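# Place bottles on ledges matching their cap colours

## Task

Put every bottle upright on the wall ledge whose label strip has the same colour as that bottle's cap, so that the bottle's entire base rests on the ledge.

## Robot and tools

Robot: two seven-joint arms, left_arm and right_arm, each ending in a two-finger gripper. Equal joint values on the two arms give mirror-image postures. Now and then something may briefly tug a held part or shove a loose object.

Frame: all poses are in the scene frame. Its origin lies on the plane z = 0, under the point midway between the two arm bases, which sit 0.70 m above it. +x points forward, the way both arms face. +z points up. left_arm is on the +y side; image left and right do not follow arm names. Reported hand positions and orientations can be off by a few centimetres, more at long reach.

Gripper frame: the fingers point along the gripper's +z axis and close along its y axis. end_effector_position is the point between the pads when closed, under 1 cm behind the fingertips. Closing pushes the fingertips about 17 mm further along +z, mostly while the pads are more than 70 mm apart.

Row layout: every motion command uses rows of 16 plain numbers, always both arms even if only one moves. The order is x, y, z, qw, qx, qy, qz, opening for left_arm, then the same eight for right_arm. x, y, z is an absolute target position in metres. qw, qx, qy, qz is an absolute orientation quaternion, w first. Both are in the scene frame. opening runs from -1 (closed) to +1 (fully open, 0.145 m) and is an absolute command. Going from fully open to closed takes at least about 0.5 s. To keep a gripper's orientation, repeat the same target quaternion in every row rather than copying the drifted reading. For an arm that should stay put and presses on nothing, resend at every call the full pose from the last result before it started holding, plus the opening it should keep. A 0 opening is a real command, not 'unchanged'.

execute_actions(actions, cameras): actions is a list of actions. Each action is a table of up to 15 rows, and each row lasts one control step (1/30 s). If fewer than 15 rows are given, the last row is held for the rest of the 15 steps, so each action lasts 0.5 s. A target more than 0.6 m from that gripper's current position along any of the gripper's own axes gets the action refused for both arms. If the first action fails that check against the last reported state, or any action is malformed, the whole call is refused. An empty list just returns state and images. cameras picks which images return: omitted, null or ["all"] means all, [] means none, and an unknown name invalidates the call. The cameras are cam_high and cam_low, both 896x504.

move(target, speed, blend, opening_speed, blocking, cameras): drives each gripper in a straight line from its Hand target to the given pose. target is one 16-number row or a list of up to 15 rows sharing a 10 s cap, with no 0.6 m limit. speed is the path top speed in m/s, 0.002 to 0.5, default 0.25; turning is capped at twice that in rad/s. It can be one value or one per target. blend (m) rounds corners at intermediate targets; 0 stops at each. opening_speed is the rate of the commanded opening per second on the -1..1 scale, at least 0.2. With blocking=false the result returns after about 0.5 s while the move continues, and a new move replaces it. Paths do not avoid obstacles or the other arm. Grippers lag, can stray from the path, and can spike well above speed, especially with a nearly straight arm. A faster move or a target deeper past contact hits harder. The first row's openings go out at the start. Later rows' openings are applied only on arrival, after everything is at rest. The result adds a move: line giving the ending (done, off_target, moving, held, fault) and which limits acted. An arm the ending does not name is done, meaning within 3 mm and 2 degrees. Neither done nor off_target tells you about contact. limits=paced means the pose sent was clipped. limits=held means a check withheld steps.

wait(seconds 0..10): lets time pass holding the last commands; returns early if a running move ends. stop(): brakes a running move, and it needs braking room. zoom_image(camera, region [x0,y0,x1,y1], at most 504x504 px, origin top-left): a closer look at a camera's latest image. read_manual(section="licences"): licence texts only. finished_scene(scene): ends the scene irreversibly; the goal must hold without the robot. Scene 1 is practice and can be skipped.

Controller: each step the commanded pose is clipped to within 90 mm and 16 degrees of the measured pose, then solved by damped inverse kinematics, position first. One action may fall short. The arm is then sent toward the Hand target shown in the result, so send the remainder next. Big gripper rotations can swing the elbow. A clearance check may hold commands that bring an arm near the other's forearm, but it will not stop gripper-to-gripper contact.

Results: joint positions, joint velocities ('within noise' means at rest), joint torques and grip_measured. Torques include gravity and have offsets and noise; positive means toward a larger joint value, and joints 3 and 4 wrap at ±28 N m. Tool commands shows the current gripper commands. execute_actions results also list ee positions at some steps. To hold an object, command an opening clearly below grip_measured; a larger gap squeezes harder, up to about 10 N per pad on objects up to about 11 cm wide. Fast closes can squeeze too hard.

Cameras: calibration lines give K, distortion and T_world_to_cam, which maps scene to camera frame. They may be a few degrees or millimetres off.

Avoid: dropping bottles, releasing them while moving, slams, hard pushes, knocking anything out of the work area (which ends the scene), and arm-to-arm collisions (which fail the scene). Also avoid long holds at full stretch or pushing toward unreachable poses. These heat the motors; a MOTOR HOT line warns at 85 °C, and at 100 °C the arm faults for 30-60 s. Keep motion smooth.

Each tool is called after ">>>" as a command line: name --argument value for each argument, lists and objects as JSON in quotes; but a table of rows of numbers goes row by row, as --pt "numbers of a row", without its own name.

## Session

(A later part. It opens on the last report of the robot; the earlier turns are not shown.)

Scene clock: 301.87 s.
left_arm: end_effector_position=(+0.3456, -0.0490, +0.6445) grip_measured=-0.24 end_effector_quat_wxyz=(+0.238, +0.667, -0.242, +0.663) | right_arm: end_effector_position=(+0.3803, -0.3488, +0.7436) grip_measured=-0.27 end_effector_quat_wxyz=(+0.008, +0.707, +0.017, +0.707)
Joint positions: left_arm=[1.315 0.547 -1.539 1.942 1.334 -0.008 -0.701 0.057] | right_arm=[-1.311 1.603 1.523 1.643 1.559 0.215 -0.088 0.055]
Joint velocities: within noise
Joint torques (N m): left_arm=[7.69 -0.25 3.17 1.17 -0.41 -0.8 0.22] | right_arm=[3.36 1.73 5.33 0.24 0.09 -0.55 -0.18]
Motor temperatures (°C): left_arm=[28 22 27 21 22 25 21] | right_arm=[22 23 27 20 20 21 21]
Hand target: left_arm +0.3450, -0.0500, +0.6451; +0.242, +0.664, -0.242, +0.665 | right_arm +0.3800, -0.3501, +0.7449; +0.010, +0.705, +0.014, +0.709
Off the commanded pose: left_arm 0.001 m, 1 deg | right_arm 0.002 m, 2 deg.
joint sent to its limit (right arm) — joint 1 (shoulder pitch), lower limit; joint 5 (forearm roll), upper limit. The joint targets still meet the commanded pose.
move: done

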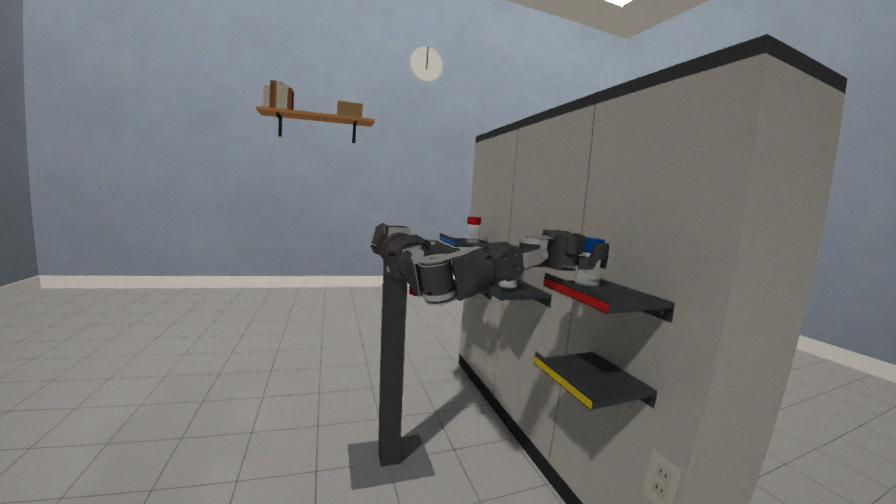

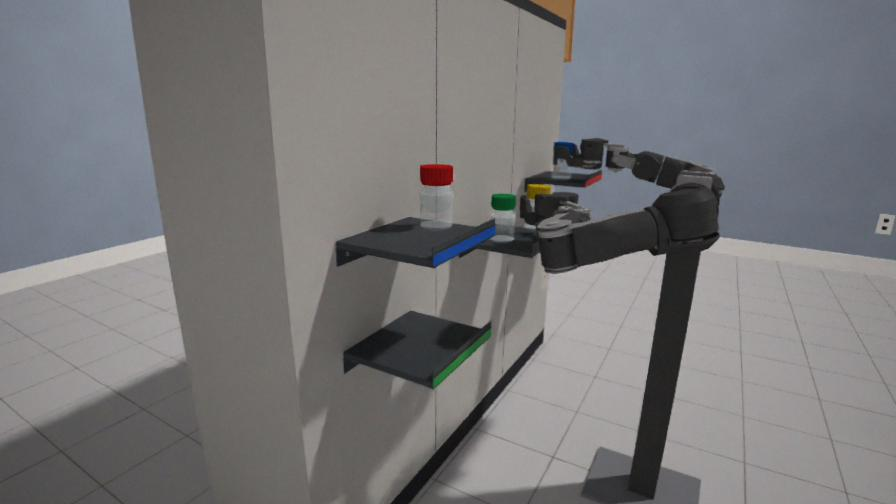

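>>> move --pt "0.345 -0.05 0.632 0.2418 0.6645 -0.2418 0.6645 -1 0.38 -0.35 0.745 0 0.7071 0 0.7071 -1" --pt "0.345 -0.05 0.617 0.2418 0.6645 -0.2418 0.6645 -1 0.38 -0.35 0.745 0 0.7071 0 0.7071 -1" --speed '[0.05,0.015]'

>>> zoom_image --camera "cam_low" --region '[420, 140, 640, 300]'

Scene clock: 313.17 s.
left_arm: end_effector_position=(+0.3457, -0.0491, +0.6294) grip_measured=-0.24 end_effector_quat_wxyz=(+0.242, +0.650, -0.238, +0.680) | right_arm: end_effector_position=(+0.3803, -0.3488, +0.7436) grip_measured=-0.27 end_effector_quat_wxyz=(+0.008, +0.707, +0.017, +0.707)
Joint positions: left_arm=[1.235 0.541 -1.557 1.909 1.213 -0.08 -0.683 0.057] | right_arm=[-1.311 1.603 1.523 1.643 1.559 0.215 -0.088 0.055]
Joint velocities: within noise
Joint torques (N m): left_arm=[4.6 -0.36 1.68 0.36 0.28 -0.12 0.31] | right_arm=[3.34 1.75 5.38 0.28 0.11 -0.53 -0.18]
Motor temperatures (°C): left_arm=[28 22 27 21 22 25 21] | right_arm=[22 23 27 20 20 21 21]
Hand target: left_arm +0.3447, -0.0499, +0.6172; +0.242, +0.664, -0.242, +0.665 | right_arm +0.3800, -0.3501, +0.7449; +0.010, +0.705, +0.014, +0.709
Off the commanded pose: left_arm 0.012 m, 2 deg | right_arm 0.002 m, 2 deg.
joint sent to its limit (right arm) — joint 1 (shoulder pitch), lower limit; joint 5 (forearm roll), upper limit. The joint targets still meet the commanded pose.
move: off_target (left_arm)

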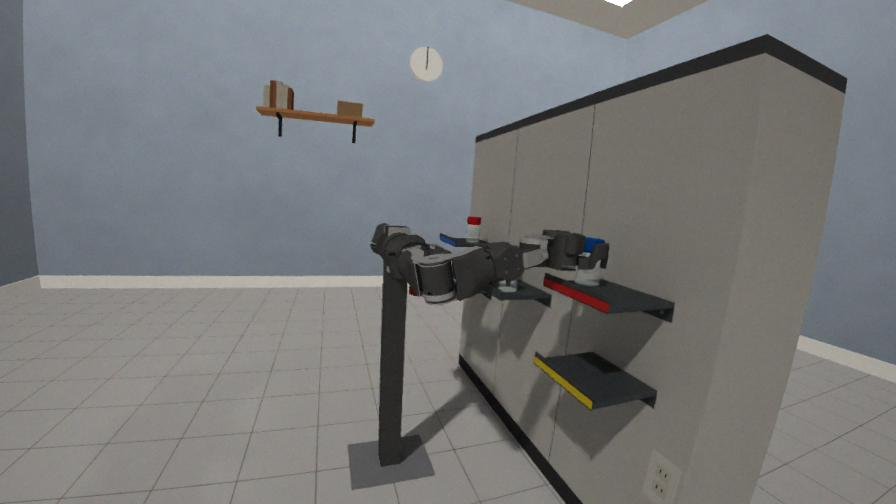

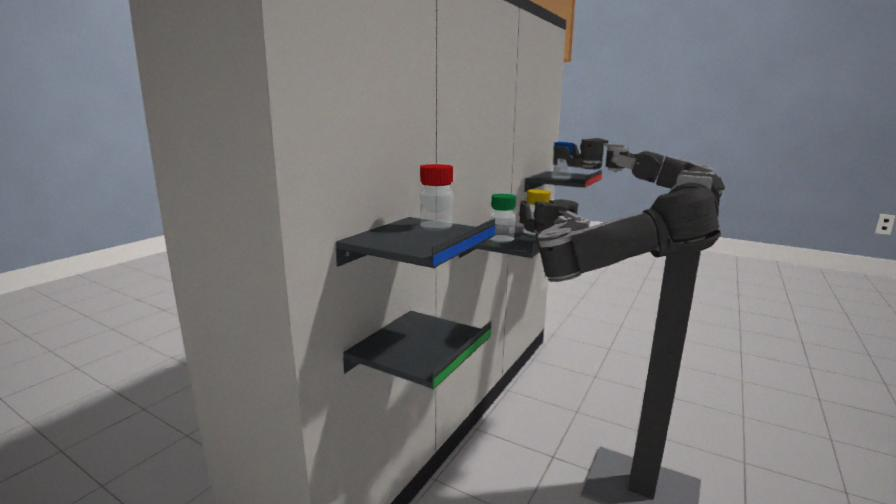

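Scaled by 2.291 from the camera's 896x504 image, which has a finer 1280x720 frame.

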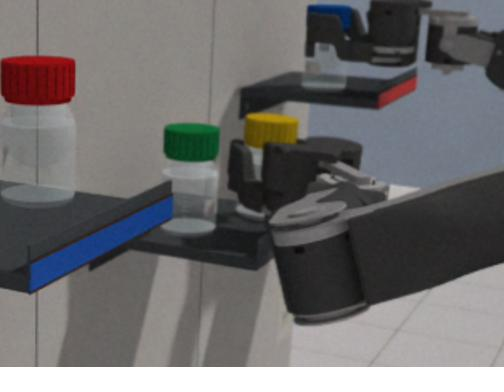

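>>> move --pt "0.3455 -0.0495 0.63 0.2418 0.6645 -0.2418 0.6645 -1 0.38 -0.35 0.745 0 0.7071 0 0.7071 -1" --pt "0.3455 -0.0495 0.631 0.2418 0.6645 -0.2418 0.6645 0.05 0.38 -0.35 0.745 0 0.7071 0 0.7071 -1" --pt "0.27 0.013 0.635 0.2418 0.6645 -0.2418 0.6645 0.05 0.38 -0.35 0.745 0 0.7071 0 0.7071 -1" --speed '[0.05,0.1,0.1]' --opening_speed 0.8

>>> zoom_image --camera "cam_low" --region '[420, 140, 640, 300]'

>>> zoom_image --camera "cam_high" --region '[460, 220, 620, 310]'

Scene clock: 328.30 s.
left_arm: end_effector_position=(+0.2701, +0.0128, +0.6368) grip_measured=+0.05 end_effector_quat_wxyz=(+0.242, +0.663, -0.242, +0.666) | right_arm: end_effector_position=(+0.3803, -0.3488, +0.7436) grip_measured=-0.27 end_effector_quat_wxyz=(+0.008, +0.707, +0.017, +0.707)
Joint positions: left_arm=[1.168 0.947 -1.562 2.385 1.172 -0.048 -0.749 0.079] | right_arm=[-1.311 1.603 1.523 1.643 1.559 0.215 -0.088 0.055]
Joint velocities: within noise
Joint torques (N m): left_arm=[4.79 0.91 1.7 1.94 -0.27 -0.57 0.09] | right_arm=[3.42 1.86 5.31 0.23 0.07 -0.56 -0.17]
Motor temperatures (°C): left_arm=[27 22 26 21 22 25 21] | right_arm=[22 23 27 20 20 21 21]
Hand target: left_arm +0.2700, +0.0129, +0.6351; +0.242, +0.664, -0.242, +0.665 | right_arm +0.3800, -0.3501, +0.7449; +0.010, +0.705, +0.014, +0.709
Off the commanded pose: left_arm 0.002 m, 0 deg | right_arm 0.002 m, 2 deg.
joint sent to its limit (right arm) — joint 1 (shoulder pitch), lower limit; joint 5 (forearm roll), upper limit. The joint targets still meet the commanded pose.
move: done

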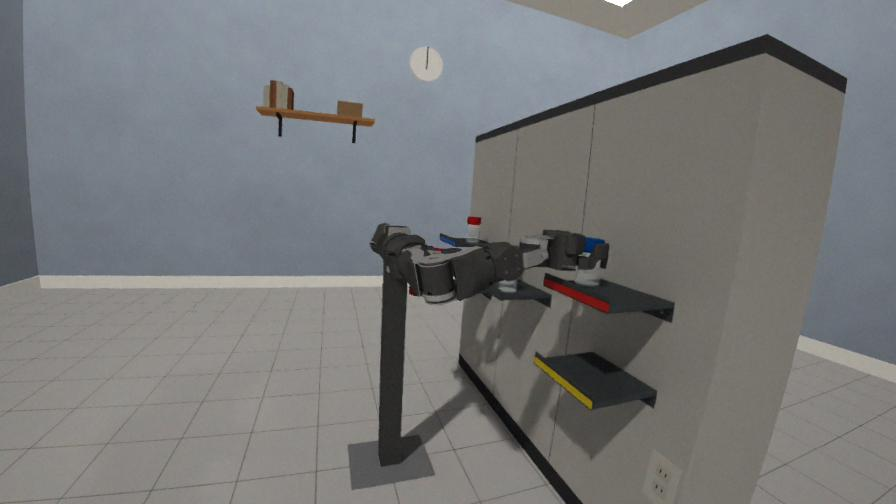

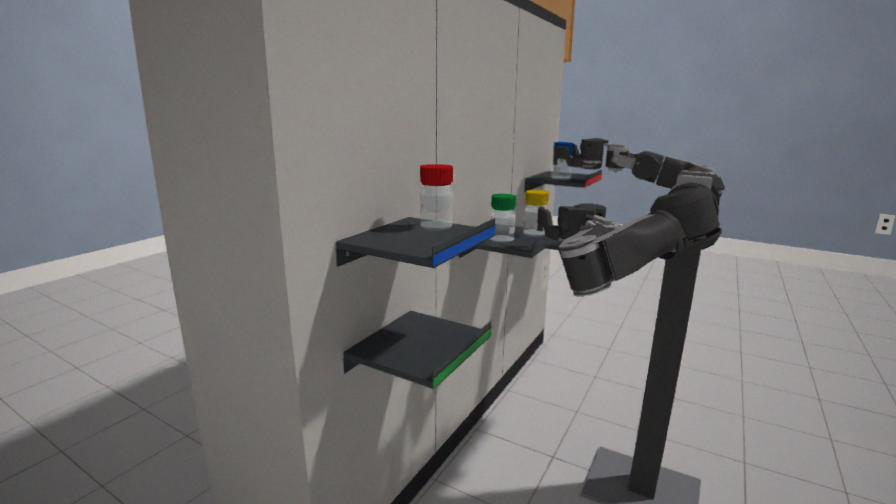

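Scaled by 2.291 from the camera's 896x504 image, which has a finer 1280x720 frame.

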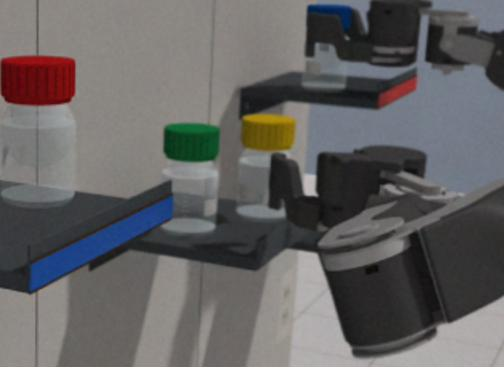

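Scaled by 3.150 from the camera's 896x504 image, which has a finer 1280x720 frame.

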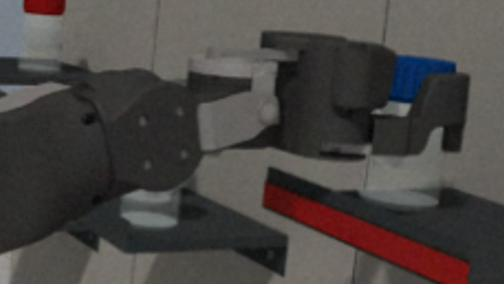

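>>> move --pt "0.26 0.14 0.65 0.2418 0.6645 -0.2418 0.6645 0.08 0.38 -0.35 0.745 0 0.7071 0 0.7071 -1" --pt "0.3 0.116 0.64 0.2418 0.6645 -0.2418 0.6645 0.08 0.38 -0.35 0.745 0 0.7071 0 0.7071 -1" --pt "0.388 0.0425 0.635 0.2418 0.6645 -0.2418 0.6645 0.08 0.38 -0.35 0.745 0 0.7071 0 0.7071 -1" --speed 0.12

>>> zoom_image --camera "cam_low" --region '[420, 140, 640, 300]'

Scene clock: 362.20 s.
left_arm: end_effector_position=(+0.3873, +0.0418, +0.6342) grip_measured=+0.08 end_effector_quat_wxyz=(+0.243, +0.664, -0.243, +0.664) | right_arm: end_effector_position=(+0.3803, -0.3488, +0.7436) grip_measured=-0.27 end_effector_quat_wxyz=(+0.008, +0.707, +0.017, +0.707)
Joint positions: left_arm=[1.312 0.868 -1.538 1.806 1.37 -0.122 -0.245 0.082] | right_arm=[-1.311 1.603 1.523 1.643 1.559 0.215 -0.088 0.055]
Joint velocities: within noise
Joint torques (N m): left_arm=[8.98 0.83 3.6 1.16 0.07 -0.54 0] | right_arm=[3.36 1.75 5.37 0.21 0.12 -0.53 -0.19]
Motor temperatures (°C): left_arm=[26 22 25 21 22 25 21] | right_arm=[22 23 27 20 20 21 21]
Hand target: left_arm +0.3880, +0.0425, +0.6350; +0.242, +0.664, -0.242, +0.664 | right_arm +0.3800, -0.3501, +0.7449; +0.010, +0.705, +0.014, +0.709
Off the commanded pose: left_arm 0.001 m, 0 deg | right_arm 0.002 m, 2 deg.
joint sent to its limit (right arm) — joint 1 (shoulder pitch), lower limit; joint 5 (forearm roll), upper limit. The joint targets still meet the commanded pose.
move: done

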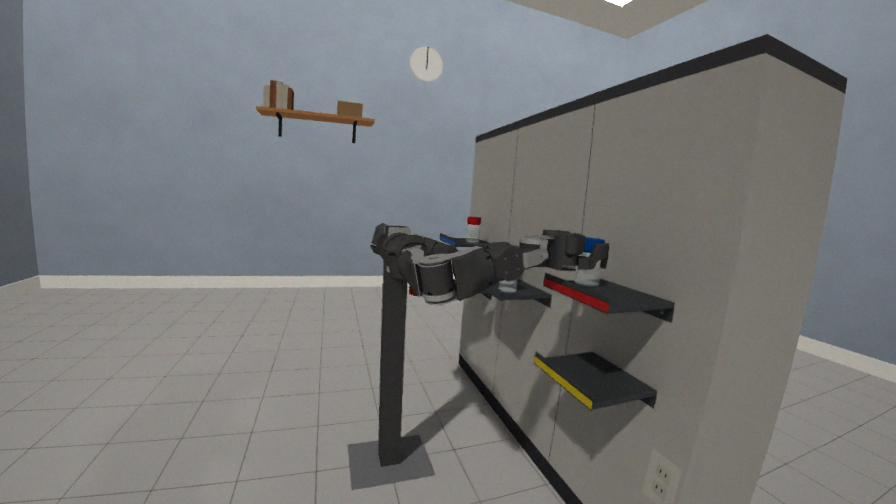

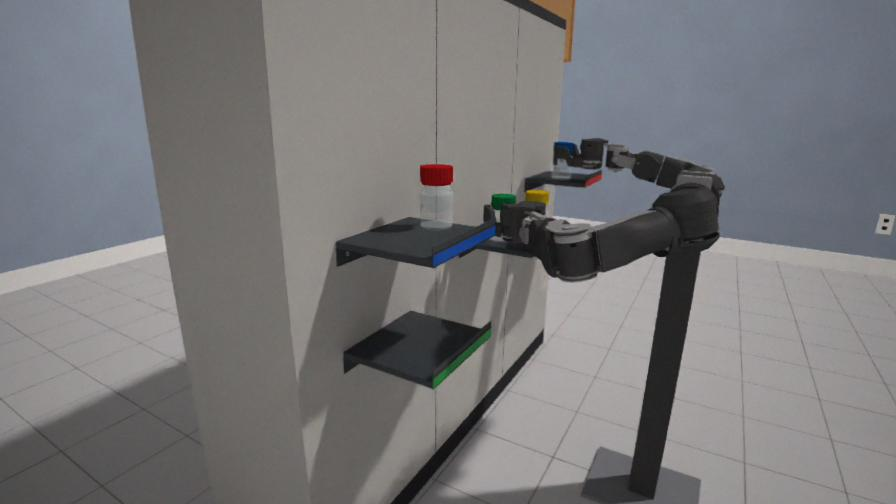

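Scaled by 2.291 from the camera's 896x504 image, which has a finer 1280x720 frame.

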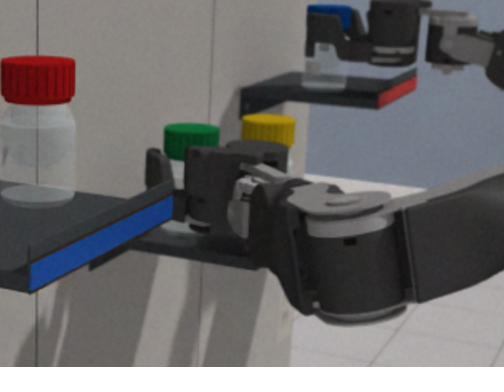

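>>> move --pt "0.388 0.0425 0.635 0.2418 0.6645 -0.2418 0.6645 -1 0.38 -0.35 0.745 0 0.7071 0 0.7071 -1" --pt "0.388 0.0425 0.675 0.2418 0.6645 -0.2418 0.6645 -1 0.38 -0.35 0.745 0 0.7071 0 0.7071 -1" --pt "0.26 0.15 0.68 0.2418 0.6645 -0.2418 0.6645 -1 0.38 -0.35 0.745 0 0.7071 0 0.7071 -1" --pt "0.24 0.33 0.59 0 0.7071 0 0.7071 -1 0.38 -0.35 0.745 0 0.7071 0 0.7071 -1" --pt "0.375 0.35 0.58 0 0.7071 0 0.7071 -1 0.38 -0.35 0.745 0 0.7071 0 0.7071 -1" --blend '[0,0.02,0.03,0.03,0]'

>>> zoom_image --camera "cam_low" --region '[340, 140, 600, 400]'

Scene clock: 378.93 s.
left_arm: end_effector_position=(+0.3749, +0.3495, +0.5772) grip_measured=-0.25 end_effector_quat_wxyz=(-0.001, +0.711, +0.001, +0.704) | right_arm: end_effector_position=(+0.3803, -0.3488, +0.7436) grip_measured=-0.27 end_effector_quat_wxyz=(+0.008, +0.707, +0.017, +0.707)
Joint positions: left_arm=[0.908 1.445 -1.397 1.551 1.495 -0.476 -0.119 0.057] | right_arm=[-1.311 1.603 1.523 1.643 1.559 0.215 -0.088 0.055]
Joint velocities: within noise
Joint torques (N m): left_arm=[6.03 4.97 3.6 0.54 0.11 -0.83 0.24] | right_arm=[3.34 1.86 5.35 0.21 0.11 -0.57 -0.17]
Motor temperatures (°C): left_arm=[27 22 26 21 22 25 21] | right_arm=[22 23 27 20 20 21 21]
Hand target: left_arm +0.3750, +0.3500, +0.5799; +0.000, +0.707, +0.000, +0.707 | right_arm +0.3800, -0.3501, +0.7449; +0.010, +0.705, +0.014, +0.709
Off the commanded pose: left_arm 0.003 m, 1 deg | right_arm 0.002 m, 2 deg.
joint sent to its limit (right arm) — joint 1 (shoulder pitch), lower limit; joint 5 (forearm roll), upper limit. The joint targets still meet the commanded pose.
move: done

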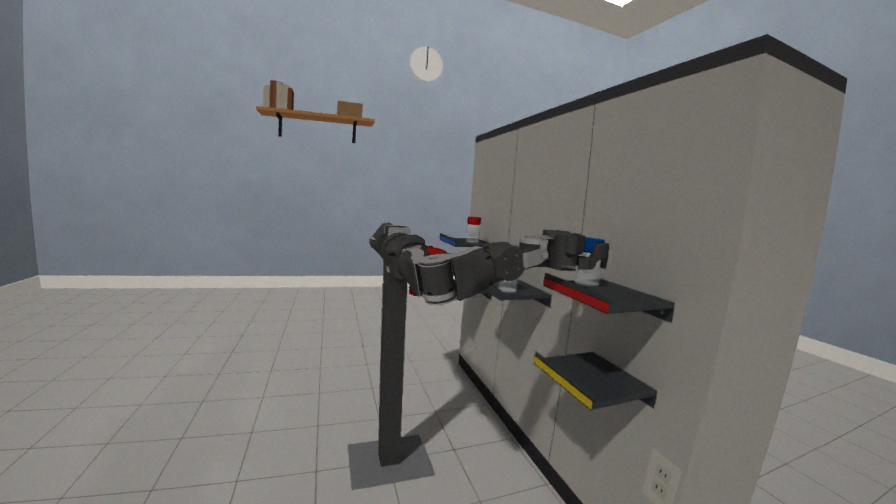

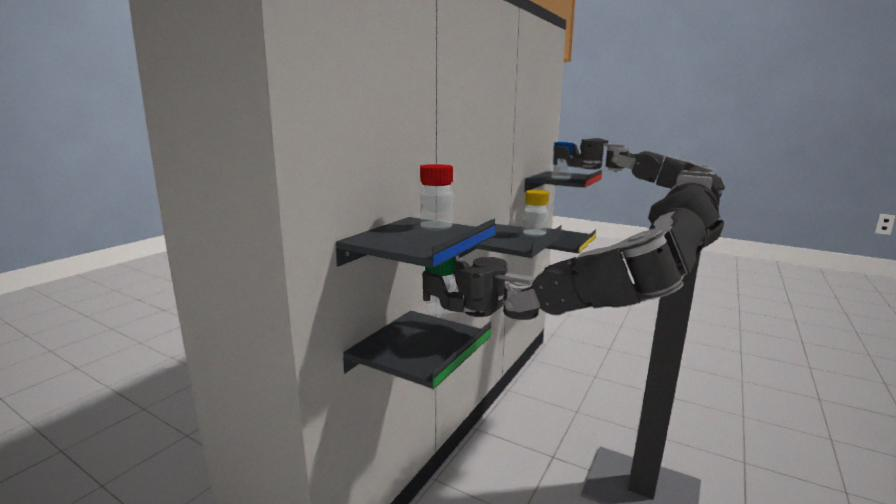

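Scaled by 1.938 from the camera's 896x504 image, which has a finer 1280x720 frame.

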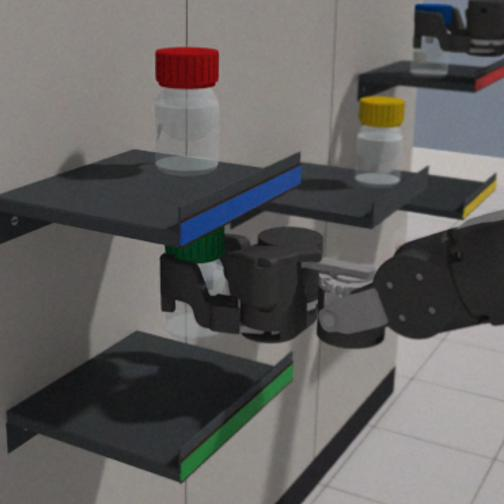

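>>> move --pt "0.375 0.35 0.55 0 0.7071 0 0.7071 -1 0.38 -0.35 0.745 0 0.7071 0 0.7071 -1" --pt "0.375 0.35 0.51 0 0.7071 0 0.7071 -1 0.38 -0.35 0.745 0 0.7071 0 0.7071 0.3" --speed '[0.05,0.015]' --opening_speed 0.8

>>> zoom_image --camera "cam_low" --region '[340, 140, 600, 400]'

>>> zoom_image --camera "cam_high" --region '[460, 200, 680, 410]'

Scene clock: 398.03 s.
left_arm: end_effector_position=(+0.3774, +0.3551, +0.5395) grip_measured=-0.25 end_effector_quat_wxyz=(-0.004, +0.671, +0.001, +0.742) | right_arm: end_effector_position=(+0.3803, -0.3488, +0.7436) grip_measured=+0.30 end_effector_quat_wxyz=(+0.008, +0.707, +0.017, +0.707)
Joint positions: left_arm=[0.839 1.293 -1.503 1.345 1.495 -0.764 -0.085 0.057] | right_arm=[-1.311 1.603 1.523 1.643 1.559 0.215 -0.088 0.098]
Joint velocities: within noise
Joint torques (N m): left_arm=[0.2 0.41 -1.77 -1.05 0.31 0.96 0.05] | right_arm=[3.28 1.67 5.39 0.24 0.09 -0.54 -0.18]
Motor temperatures (°C): left_arm=[26 22 26 21 22 25 21] | right_arm=[22 23 27 19 20 21 21]
Hand target: left_arm +0.3731, +0.3497, +0.5108; +0.000, +0.707, +0.000, +0.707 | right_arm +0.3800, -0.3501, +0.7449; +0.010, +0.705, +0.014, +0.709
Off the commanded pose: left_arm 0.030 m, 6 deg | right_arm 0.002 m, 2 deg.
joint sent to its limit (right arm) — joint 1 (shoulder pitch), lower limit; joint 5 (forearm roll), upper limit. The joint targets still meet the commanded pose.
move: off_target (left_arm)

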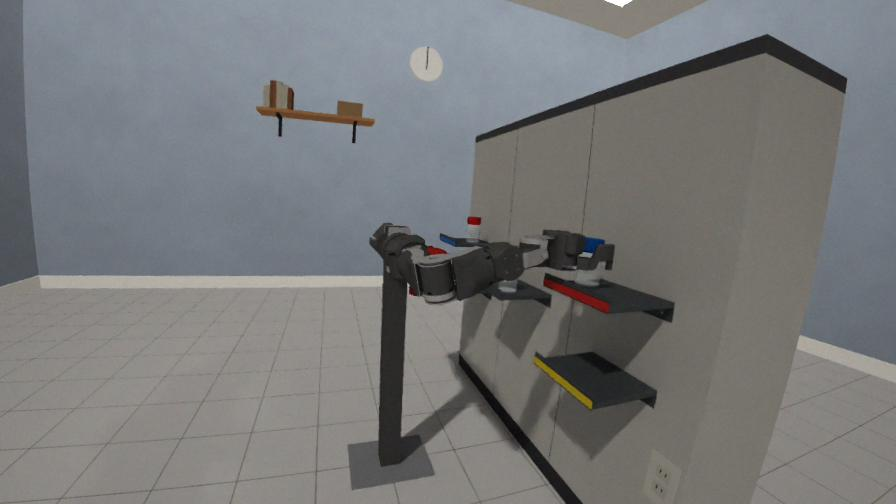

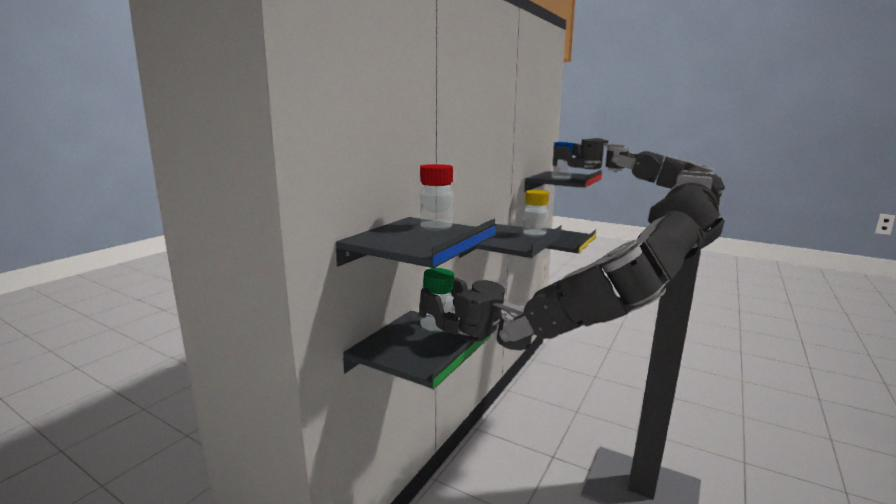

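Scaled by 1.938 from the camera's 896x504 image, which has a finer 1280x720 frame.

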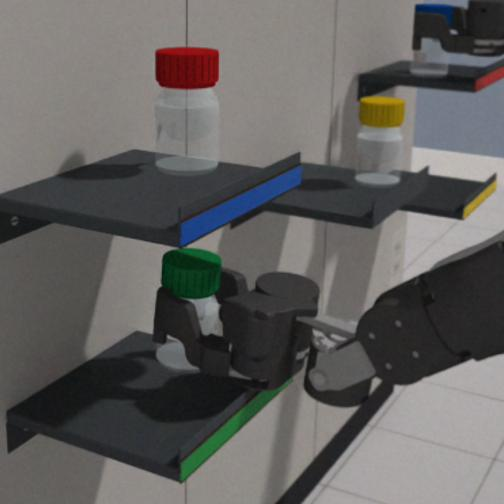

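Scaled by 2.291 from the camera's 896x504 image, which has a finer 1280x720 frame.

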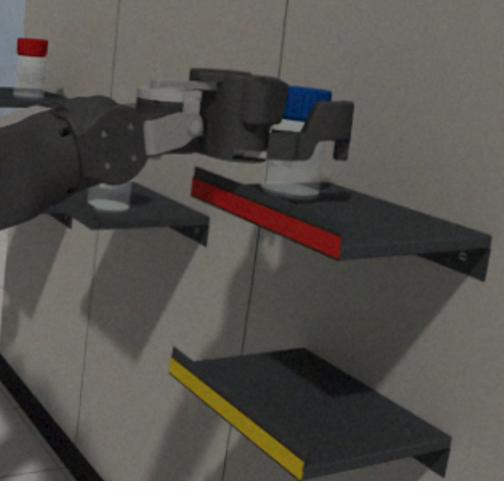

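>>> move --pt "0.375 0.352 0.541 0 0.7071 0 0.7071 -1 0.38 -0.35 0.745 0 0.7071 0 0.7071 0.3" --pt "0.375 0.352 0.541 0 0.7071 0 0.7071 0.2 0.38 -0.35 0.745 0 0.7071 0 0.7071 0.3" --pt "0.25 0.352 0.541 0 0.7071 0 0.7071 0.2 0.25 -0.35 0.745 0 0.7071 0 0.7071 0.3" --speed '[0.03,0.1,0.15]' --opening_speed 0.8

>>> zoom_image --camera "cam_low" --region '[340, 140, 600, 400]'

>>> zoom_image --camera "cam_high" --region '[460, 200, 680, 410]'

Scene clock: 412.73 s.
left_arm: end_effector_position=(+0.2507, +0.3532, +0.5432) grip_measured=+0.20 end_effector_quat_wxyz=(-0.011, +0.763, -0.001, +0.646) | right_arm: end_effector_position=(+0.2500, -0.3508, +0.7452) grip_measured=+0.30 end_effector_quat_wxyz=(+0.001, +0.706, -0.003, +0.708)
Joint positions: left_arm=[0.607 1.848 -1.563 1.914 1.484 -0.788 -0.124 0.09] | right_arm=[-1.055 1.012 1.566 2.083 1.545 0.509 0.047 0.098]
Joint velocities: within noise
Joint torques (N m): left_arm=[1.89 4.97 1.22 0.46 0.14 -0.65 0.24] | right_arm=[0.46 3.84 3.7 0.47 0.09 -0.33 0.17]
Motor temperatures (°C): left_arm=[25 22 26 21 22 26 21] | right_arm=[22 23 27 19 20 21 21]
Hand target: left_arm +0.2503, +0.3519, +0.5412; -0.007, +0.764, -0.001, +0.645 | right_arm +0.2500, -0.3499, +0.7450; +0.000, +0.707, +0.000, +0.707
Off the commanded pose: left_arm 0.003 m, 10 deg | right_arm 0.001 m, 0 deg.
joint sent to its limit (left arm) — joint 3 (upper arm roll), lower limit; joint 6 (wrist pitch), lower limit. The joint targets are off in orientation, not in position.
joint sent to its limit (right arm) — joint 3 (upper arm roll), upper limit. The joint targets still meet the commanded pose.
move: off_target (left_arm)

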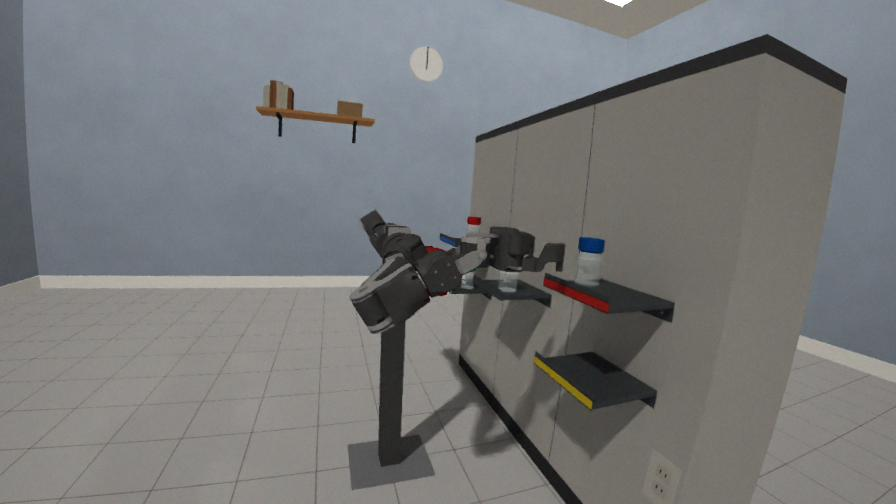

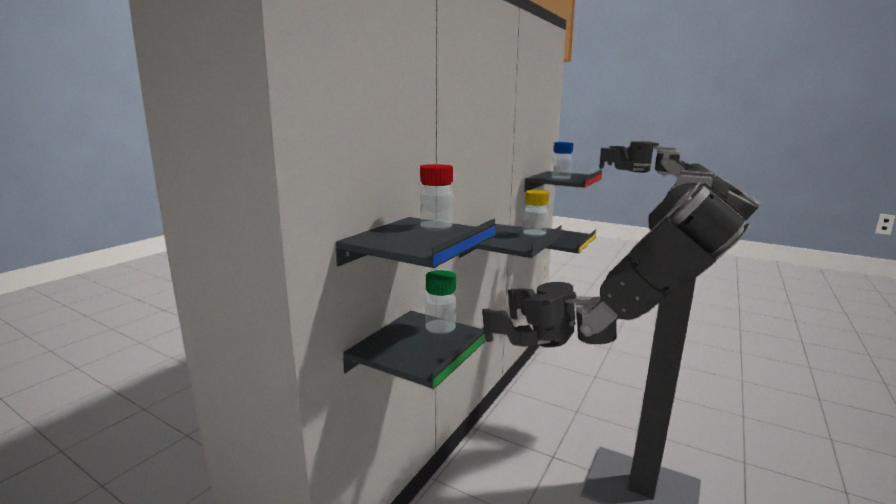

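Scaled by 1.938 from the camera's 896x504 image, which has a finer 1280x720 frame.

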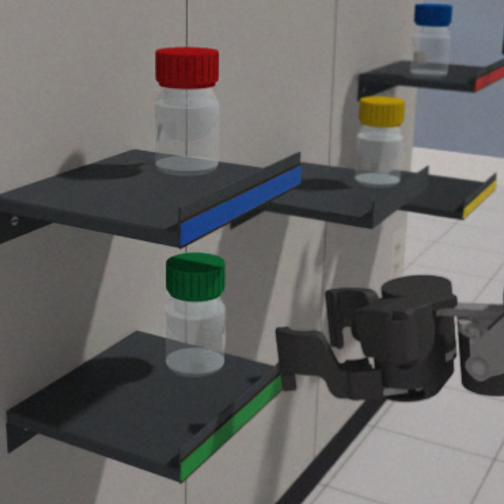

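Scaled by 2.291 from the camera's 896x504 image, which has a finer 1280x720 frame.

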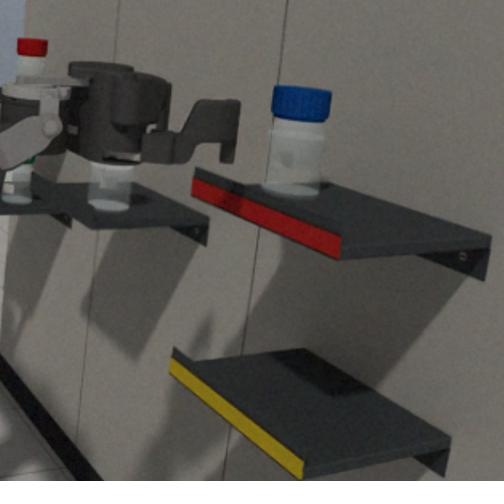

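>>> move --pt "0.23 0.352 0.56 0 0.7071 0 0.7071 0.2 0.22 -0.3 0.745 0 0.7071 0 0.7071 0.1" --pt "0.23 0.352 0.745 0 0.7071 0 0.7071 0.3 0.23 -0.13 0.69 -0.183 0.683 0.183 0.683 0.1" --pt "0.27 0.352 0.745 0 0.7071 0 0.7071 0.3 0.26 -0.108 0.64 -0.183 0.683 0.183 0.683 0.1" --blend 0.02

>>> zoom_image --camera "cam_low" --region '[400, 120, 620, 280]'

>>> zoom_image --camera "cam_high" --region '[420, 190, 600, 330]'

Scene clock: 438.70 s.
left_arm: end_effector_position=(+0.2709, +0.3522, +0.7470) grip_measured=+0.30 end_effector_quat_wxyz=(-0.004, +0.725, -0.002, +0.689) | right_arm: end_effector_position=(+0.2602, -0.1081, +0.6403) grip_measured=+0.10 end_effector_quat_wxyz=(-0.216, +0.657, +0.207, +0.692)
Joint positions: left_arm=[1.987 2.009 -1.518 2.013 1.585 0.516 -0.003 0.098] | right_arm=[-0.276 0.919 0.051 2.441 0.946 0.251 -0.054 0.083]
Joint velocities: within noise
Joint torques (N m): left_arm=[1.44 -2.18 2.03 -0.09 0.16 -0.71 0.22] | right_arm=[2.04 3.02 1.32 2.37 0 -0.44 -0.11]
Motor temperatures (°C): left_arm=[24 22 25 21 21 25 21] | right_arm=[21 23 26 19 20 21 21]
Hand target: left_arm +0.2709, +0.3520, +0.7454; -0.001, +0.726, -0.002, +0.687 | right_arm +0.2605, -0.1082, +0.6398; -0.215, +0.658, +0.206, +0.692
Off the commanded pose: left_arm 0.002 m, 3 deg | right_arm 0.000 m, 6 deg.
joint read past its limit (left arm) — joint 1 (shoulder pitch), upper limit.
joint read past its limit (right arm) — joint 4 (elbow), upper limit, where the elbow is as bent as it goes.
joint sent to its limit (left arm) — joint 1 (shoulder pitch), upper limit; joint 2 (shoulder roll), upper limit; joint 5 (forearm roll), upper limit. The joint targets are off in orientation, not in position.
joint sent to its limit (right arm) — joint 4 (elbow), upper limit, where the elbow is as bent as it goes. The joint targets are off in orientation, not in position.
move: off_target (left_arm, right_arm); blend cut to 0 m at target 2; target 2's new opening was sent with left_arm's hand 0.031 m and 31 deg from that target; limits=paced

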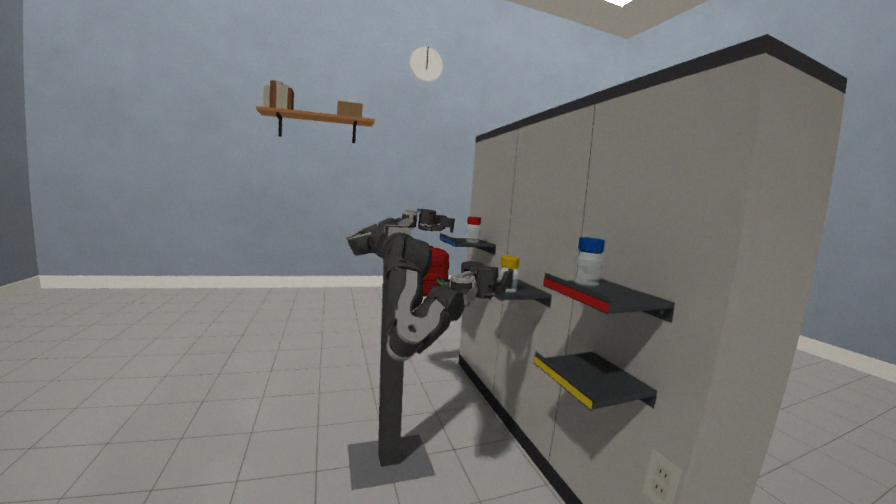

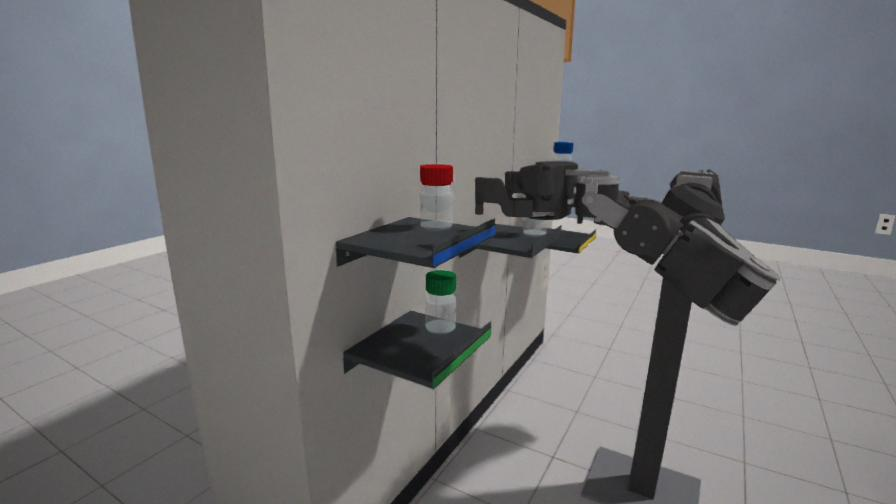

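Scaled by 2.291 from the camera's 896x504 image, which has a finer 1280x720 frame.

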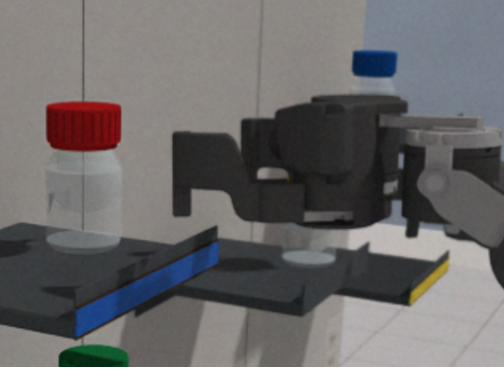

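Scaled by 2.800 from the camera's 896x504 image, which has a finer 1280x720 frame.

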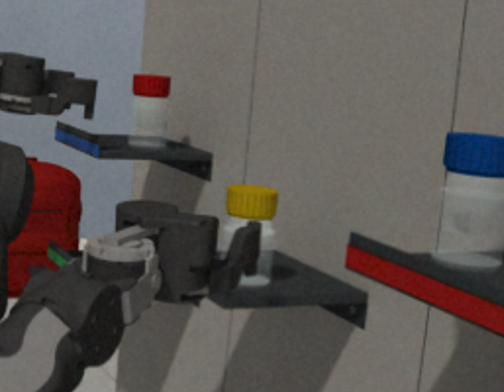

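>>> move --target '[0.384,0.352,0.745,0,0.7071,0,0.7071,0.3,0.345,-0.056,0.635,-0.183,0.683,0.183,0.683,0.1]' --speed 0.12

>>> zoom_image --camera "cam_low" --region '[400, 120, 620, 280]'

>>> zoom_image --camera "cam_high" --region '[420, 190, 600, 330]'

Scene clock: 447.10 s.
left_arm: end_effector_position=(+0.3842, +0.3508, +0.7452) grip_measured=+0.30 end_effector_quat_wxyz=(+0.001, +0.707, -0.003, +0.708) | right_arm: end_effector_position=(+0.3448, -0.0556, +0.6364) grip_measured=+0.10 end_effector_quat_wxyz=(-0.186, +0.681, +0.183, +0.684)
Joint positions: left_arm=[1.688 1.52 -1.467 1.619 1.585 0.219 -0.095 0.098] | right_arm=[0.413 0.572 -0.496 2.12 0.812 0.519 -0.277 0.083]
Joint velocities: within noise
Joint torques (N m): left_arm=[4.89 -0.51 4.04 0.12 0.11 -0.62 -0.06] | right_arm=[4.13 1.46 1.91 2.65 -0.1 -0.32 -0.14]
Motor temperatures (°C): left_arm=[24 22 25 21 21 25 21] | right_arm=[21 23 26 19 20 21 21]
Hand target: left_arm +0.3840, +0.3520, +0.7451; +0.000, +0.707, -0.001, +0.707 | right_arm +0.3450, -0.0560, +0.6350; -0.183, +0.683, +0.183, +0.683
Off the commanded pose: left_arm 0.001 m, 0 deg | right_arm 0.002 m, 0 deg.
joint sent to its limit (left arm) — joint 5 (forearm roll), upper limit. The joint targets still meet the commanded pose.
move: done

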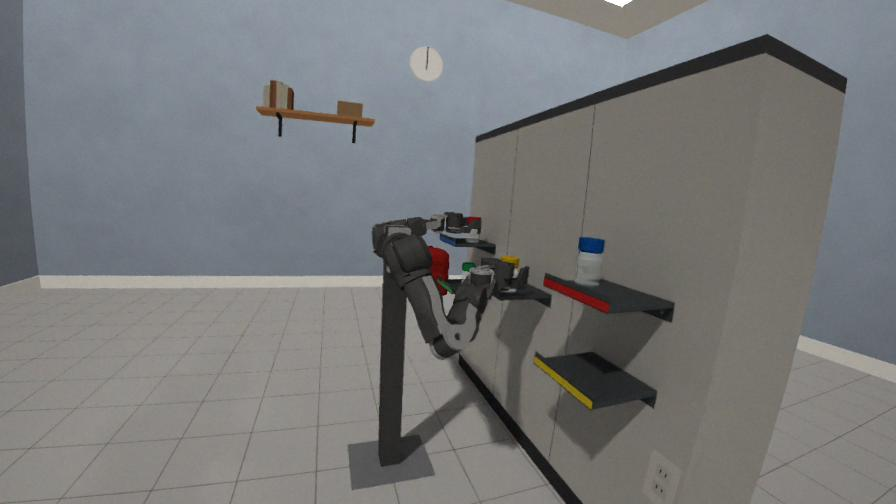

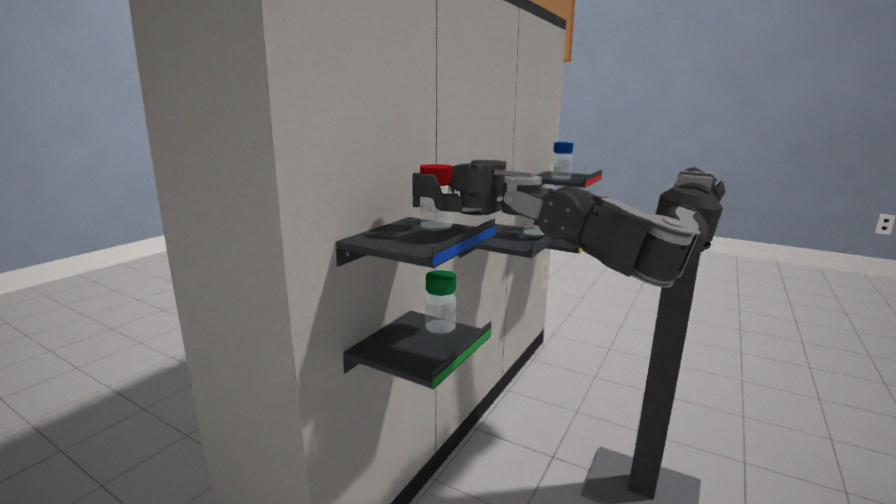

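Scaled by 2.291 from the camera's 896x504 image, which has a finer 1280x720 frame.

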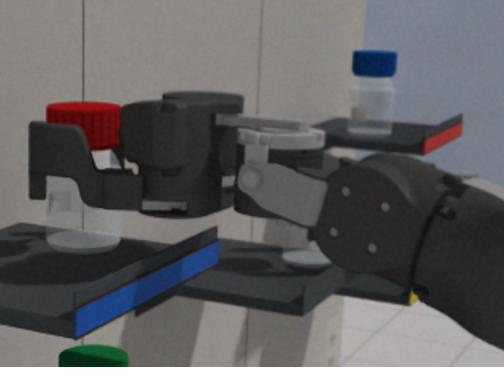

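Scaled by 2.800 from the camera's 896x504 image, which has a finer 1280x720 frame.

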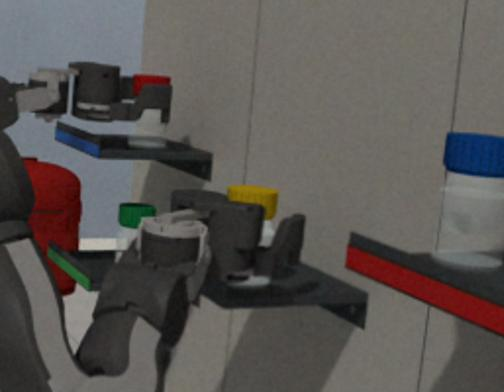

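>>> move --pt "0.382 0.352 0.733 0 0.7071 0 0.7071 0.3 0.345 -0.056 0.635 -0.183 0.683 0.183 0.683 0.1" --pt "0.382 0.352 0.733 0 0.7071 0 0.7071 -1 0.345 -0.056 0.635 -0.183 0.683 0.183 0.683 -1" --pt "0.382 0.352 0.775 0 0.7071 0 0.7071 -1 0.345 -0.056 0.68 -0.183 0.683 0.183 0.683 -1" --speed 0.12

>>> zoom_image --camera "cam_low" --region '[400, 120, 620, 280]'

>>> zoom_image --camera "cam_high" --region '[420, 190, 600, 330]'

Scene clock: 458.67 s.
left_arm: end_effector_position=(+0.3822, +0.3514, +0.7721) grip_measured=-0.24 end_effector_quat_wxyz=(+0.001, +0.711, -0.002, +0.703) | right_arm: end_effector_position=(+0.3445, -0.0545, +0.6779) grip_measured=-0.24 end_effector_quat_wxyz=(-0.184, +0.685, +0.187, +0.679)
Joint positions: left_arm=[1.675 1.491 -1.318 1.589 1.585 0.369 -0.097 0.057] | right_arm=[0.559 0.505 -0.423 2.163 0.933 0.751 -0.349 0.058]
Joint velocities: within noise
Joint torques (N m): left_arm=[5.37 -0.8 4.49 0.09 0.11 -0.85 -0.07] | right_arm=[4.73 0.38 3.22 2.37 -0.07 -0.56 -0.14]
Motor temperatures (°C): left_arm=[25 22 26 21 21 25 21] | right_arm=[22 23 25 20 20 21 21]
Hand target: left_arm +0.3820, +0.3520, +0.7749; +0.000, +0.707, +0.000, +0.707 | right_arm +0.3449, -0.0560, +0.6799; -0.183, +0.683, +0.183, +0.683
Off the commanded pose: left_arm 0.003 m, 1 deg | right_arm 0.003 m, 1 deg.
joint sent to its limit (left arm) — joint 5 (forearm roll), upper limit. The joint targets still meet the commanded pose.
move: done

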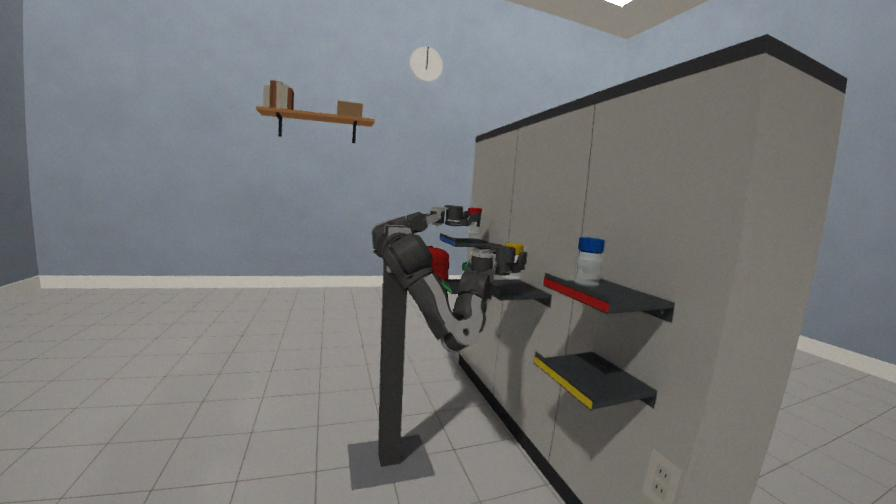

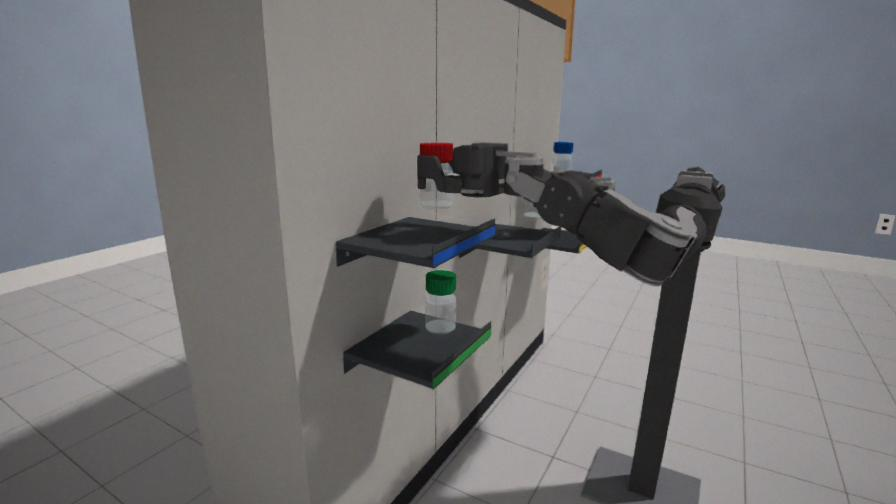

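Scaled by 2.291 from the camera's 896x504 image, which has a finer 1280x720 frame.

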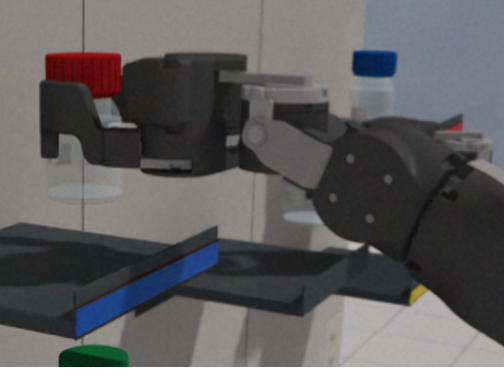

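Scaled by 2.800 from the camera's 896x504 image, which has a finer 1280x720 frame.

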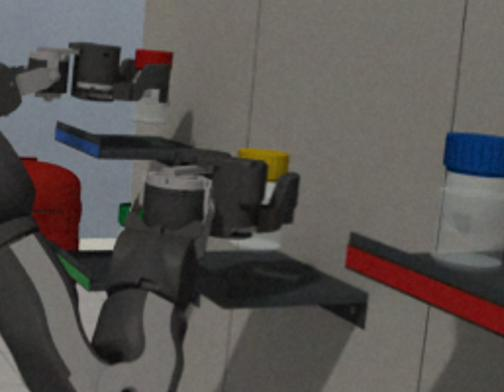

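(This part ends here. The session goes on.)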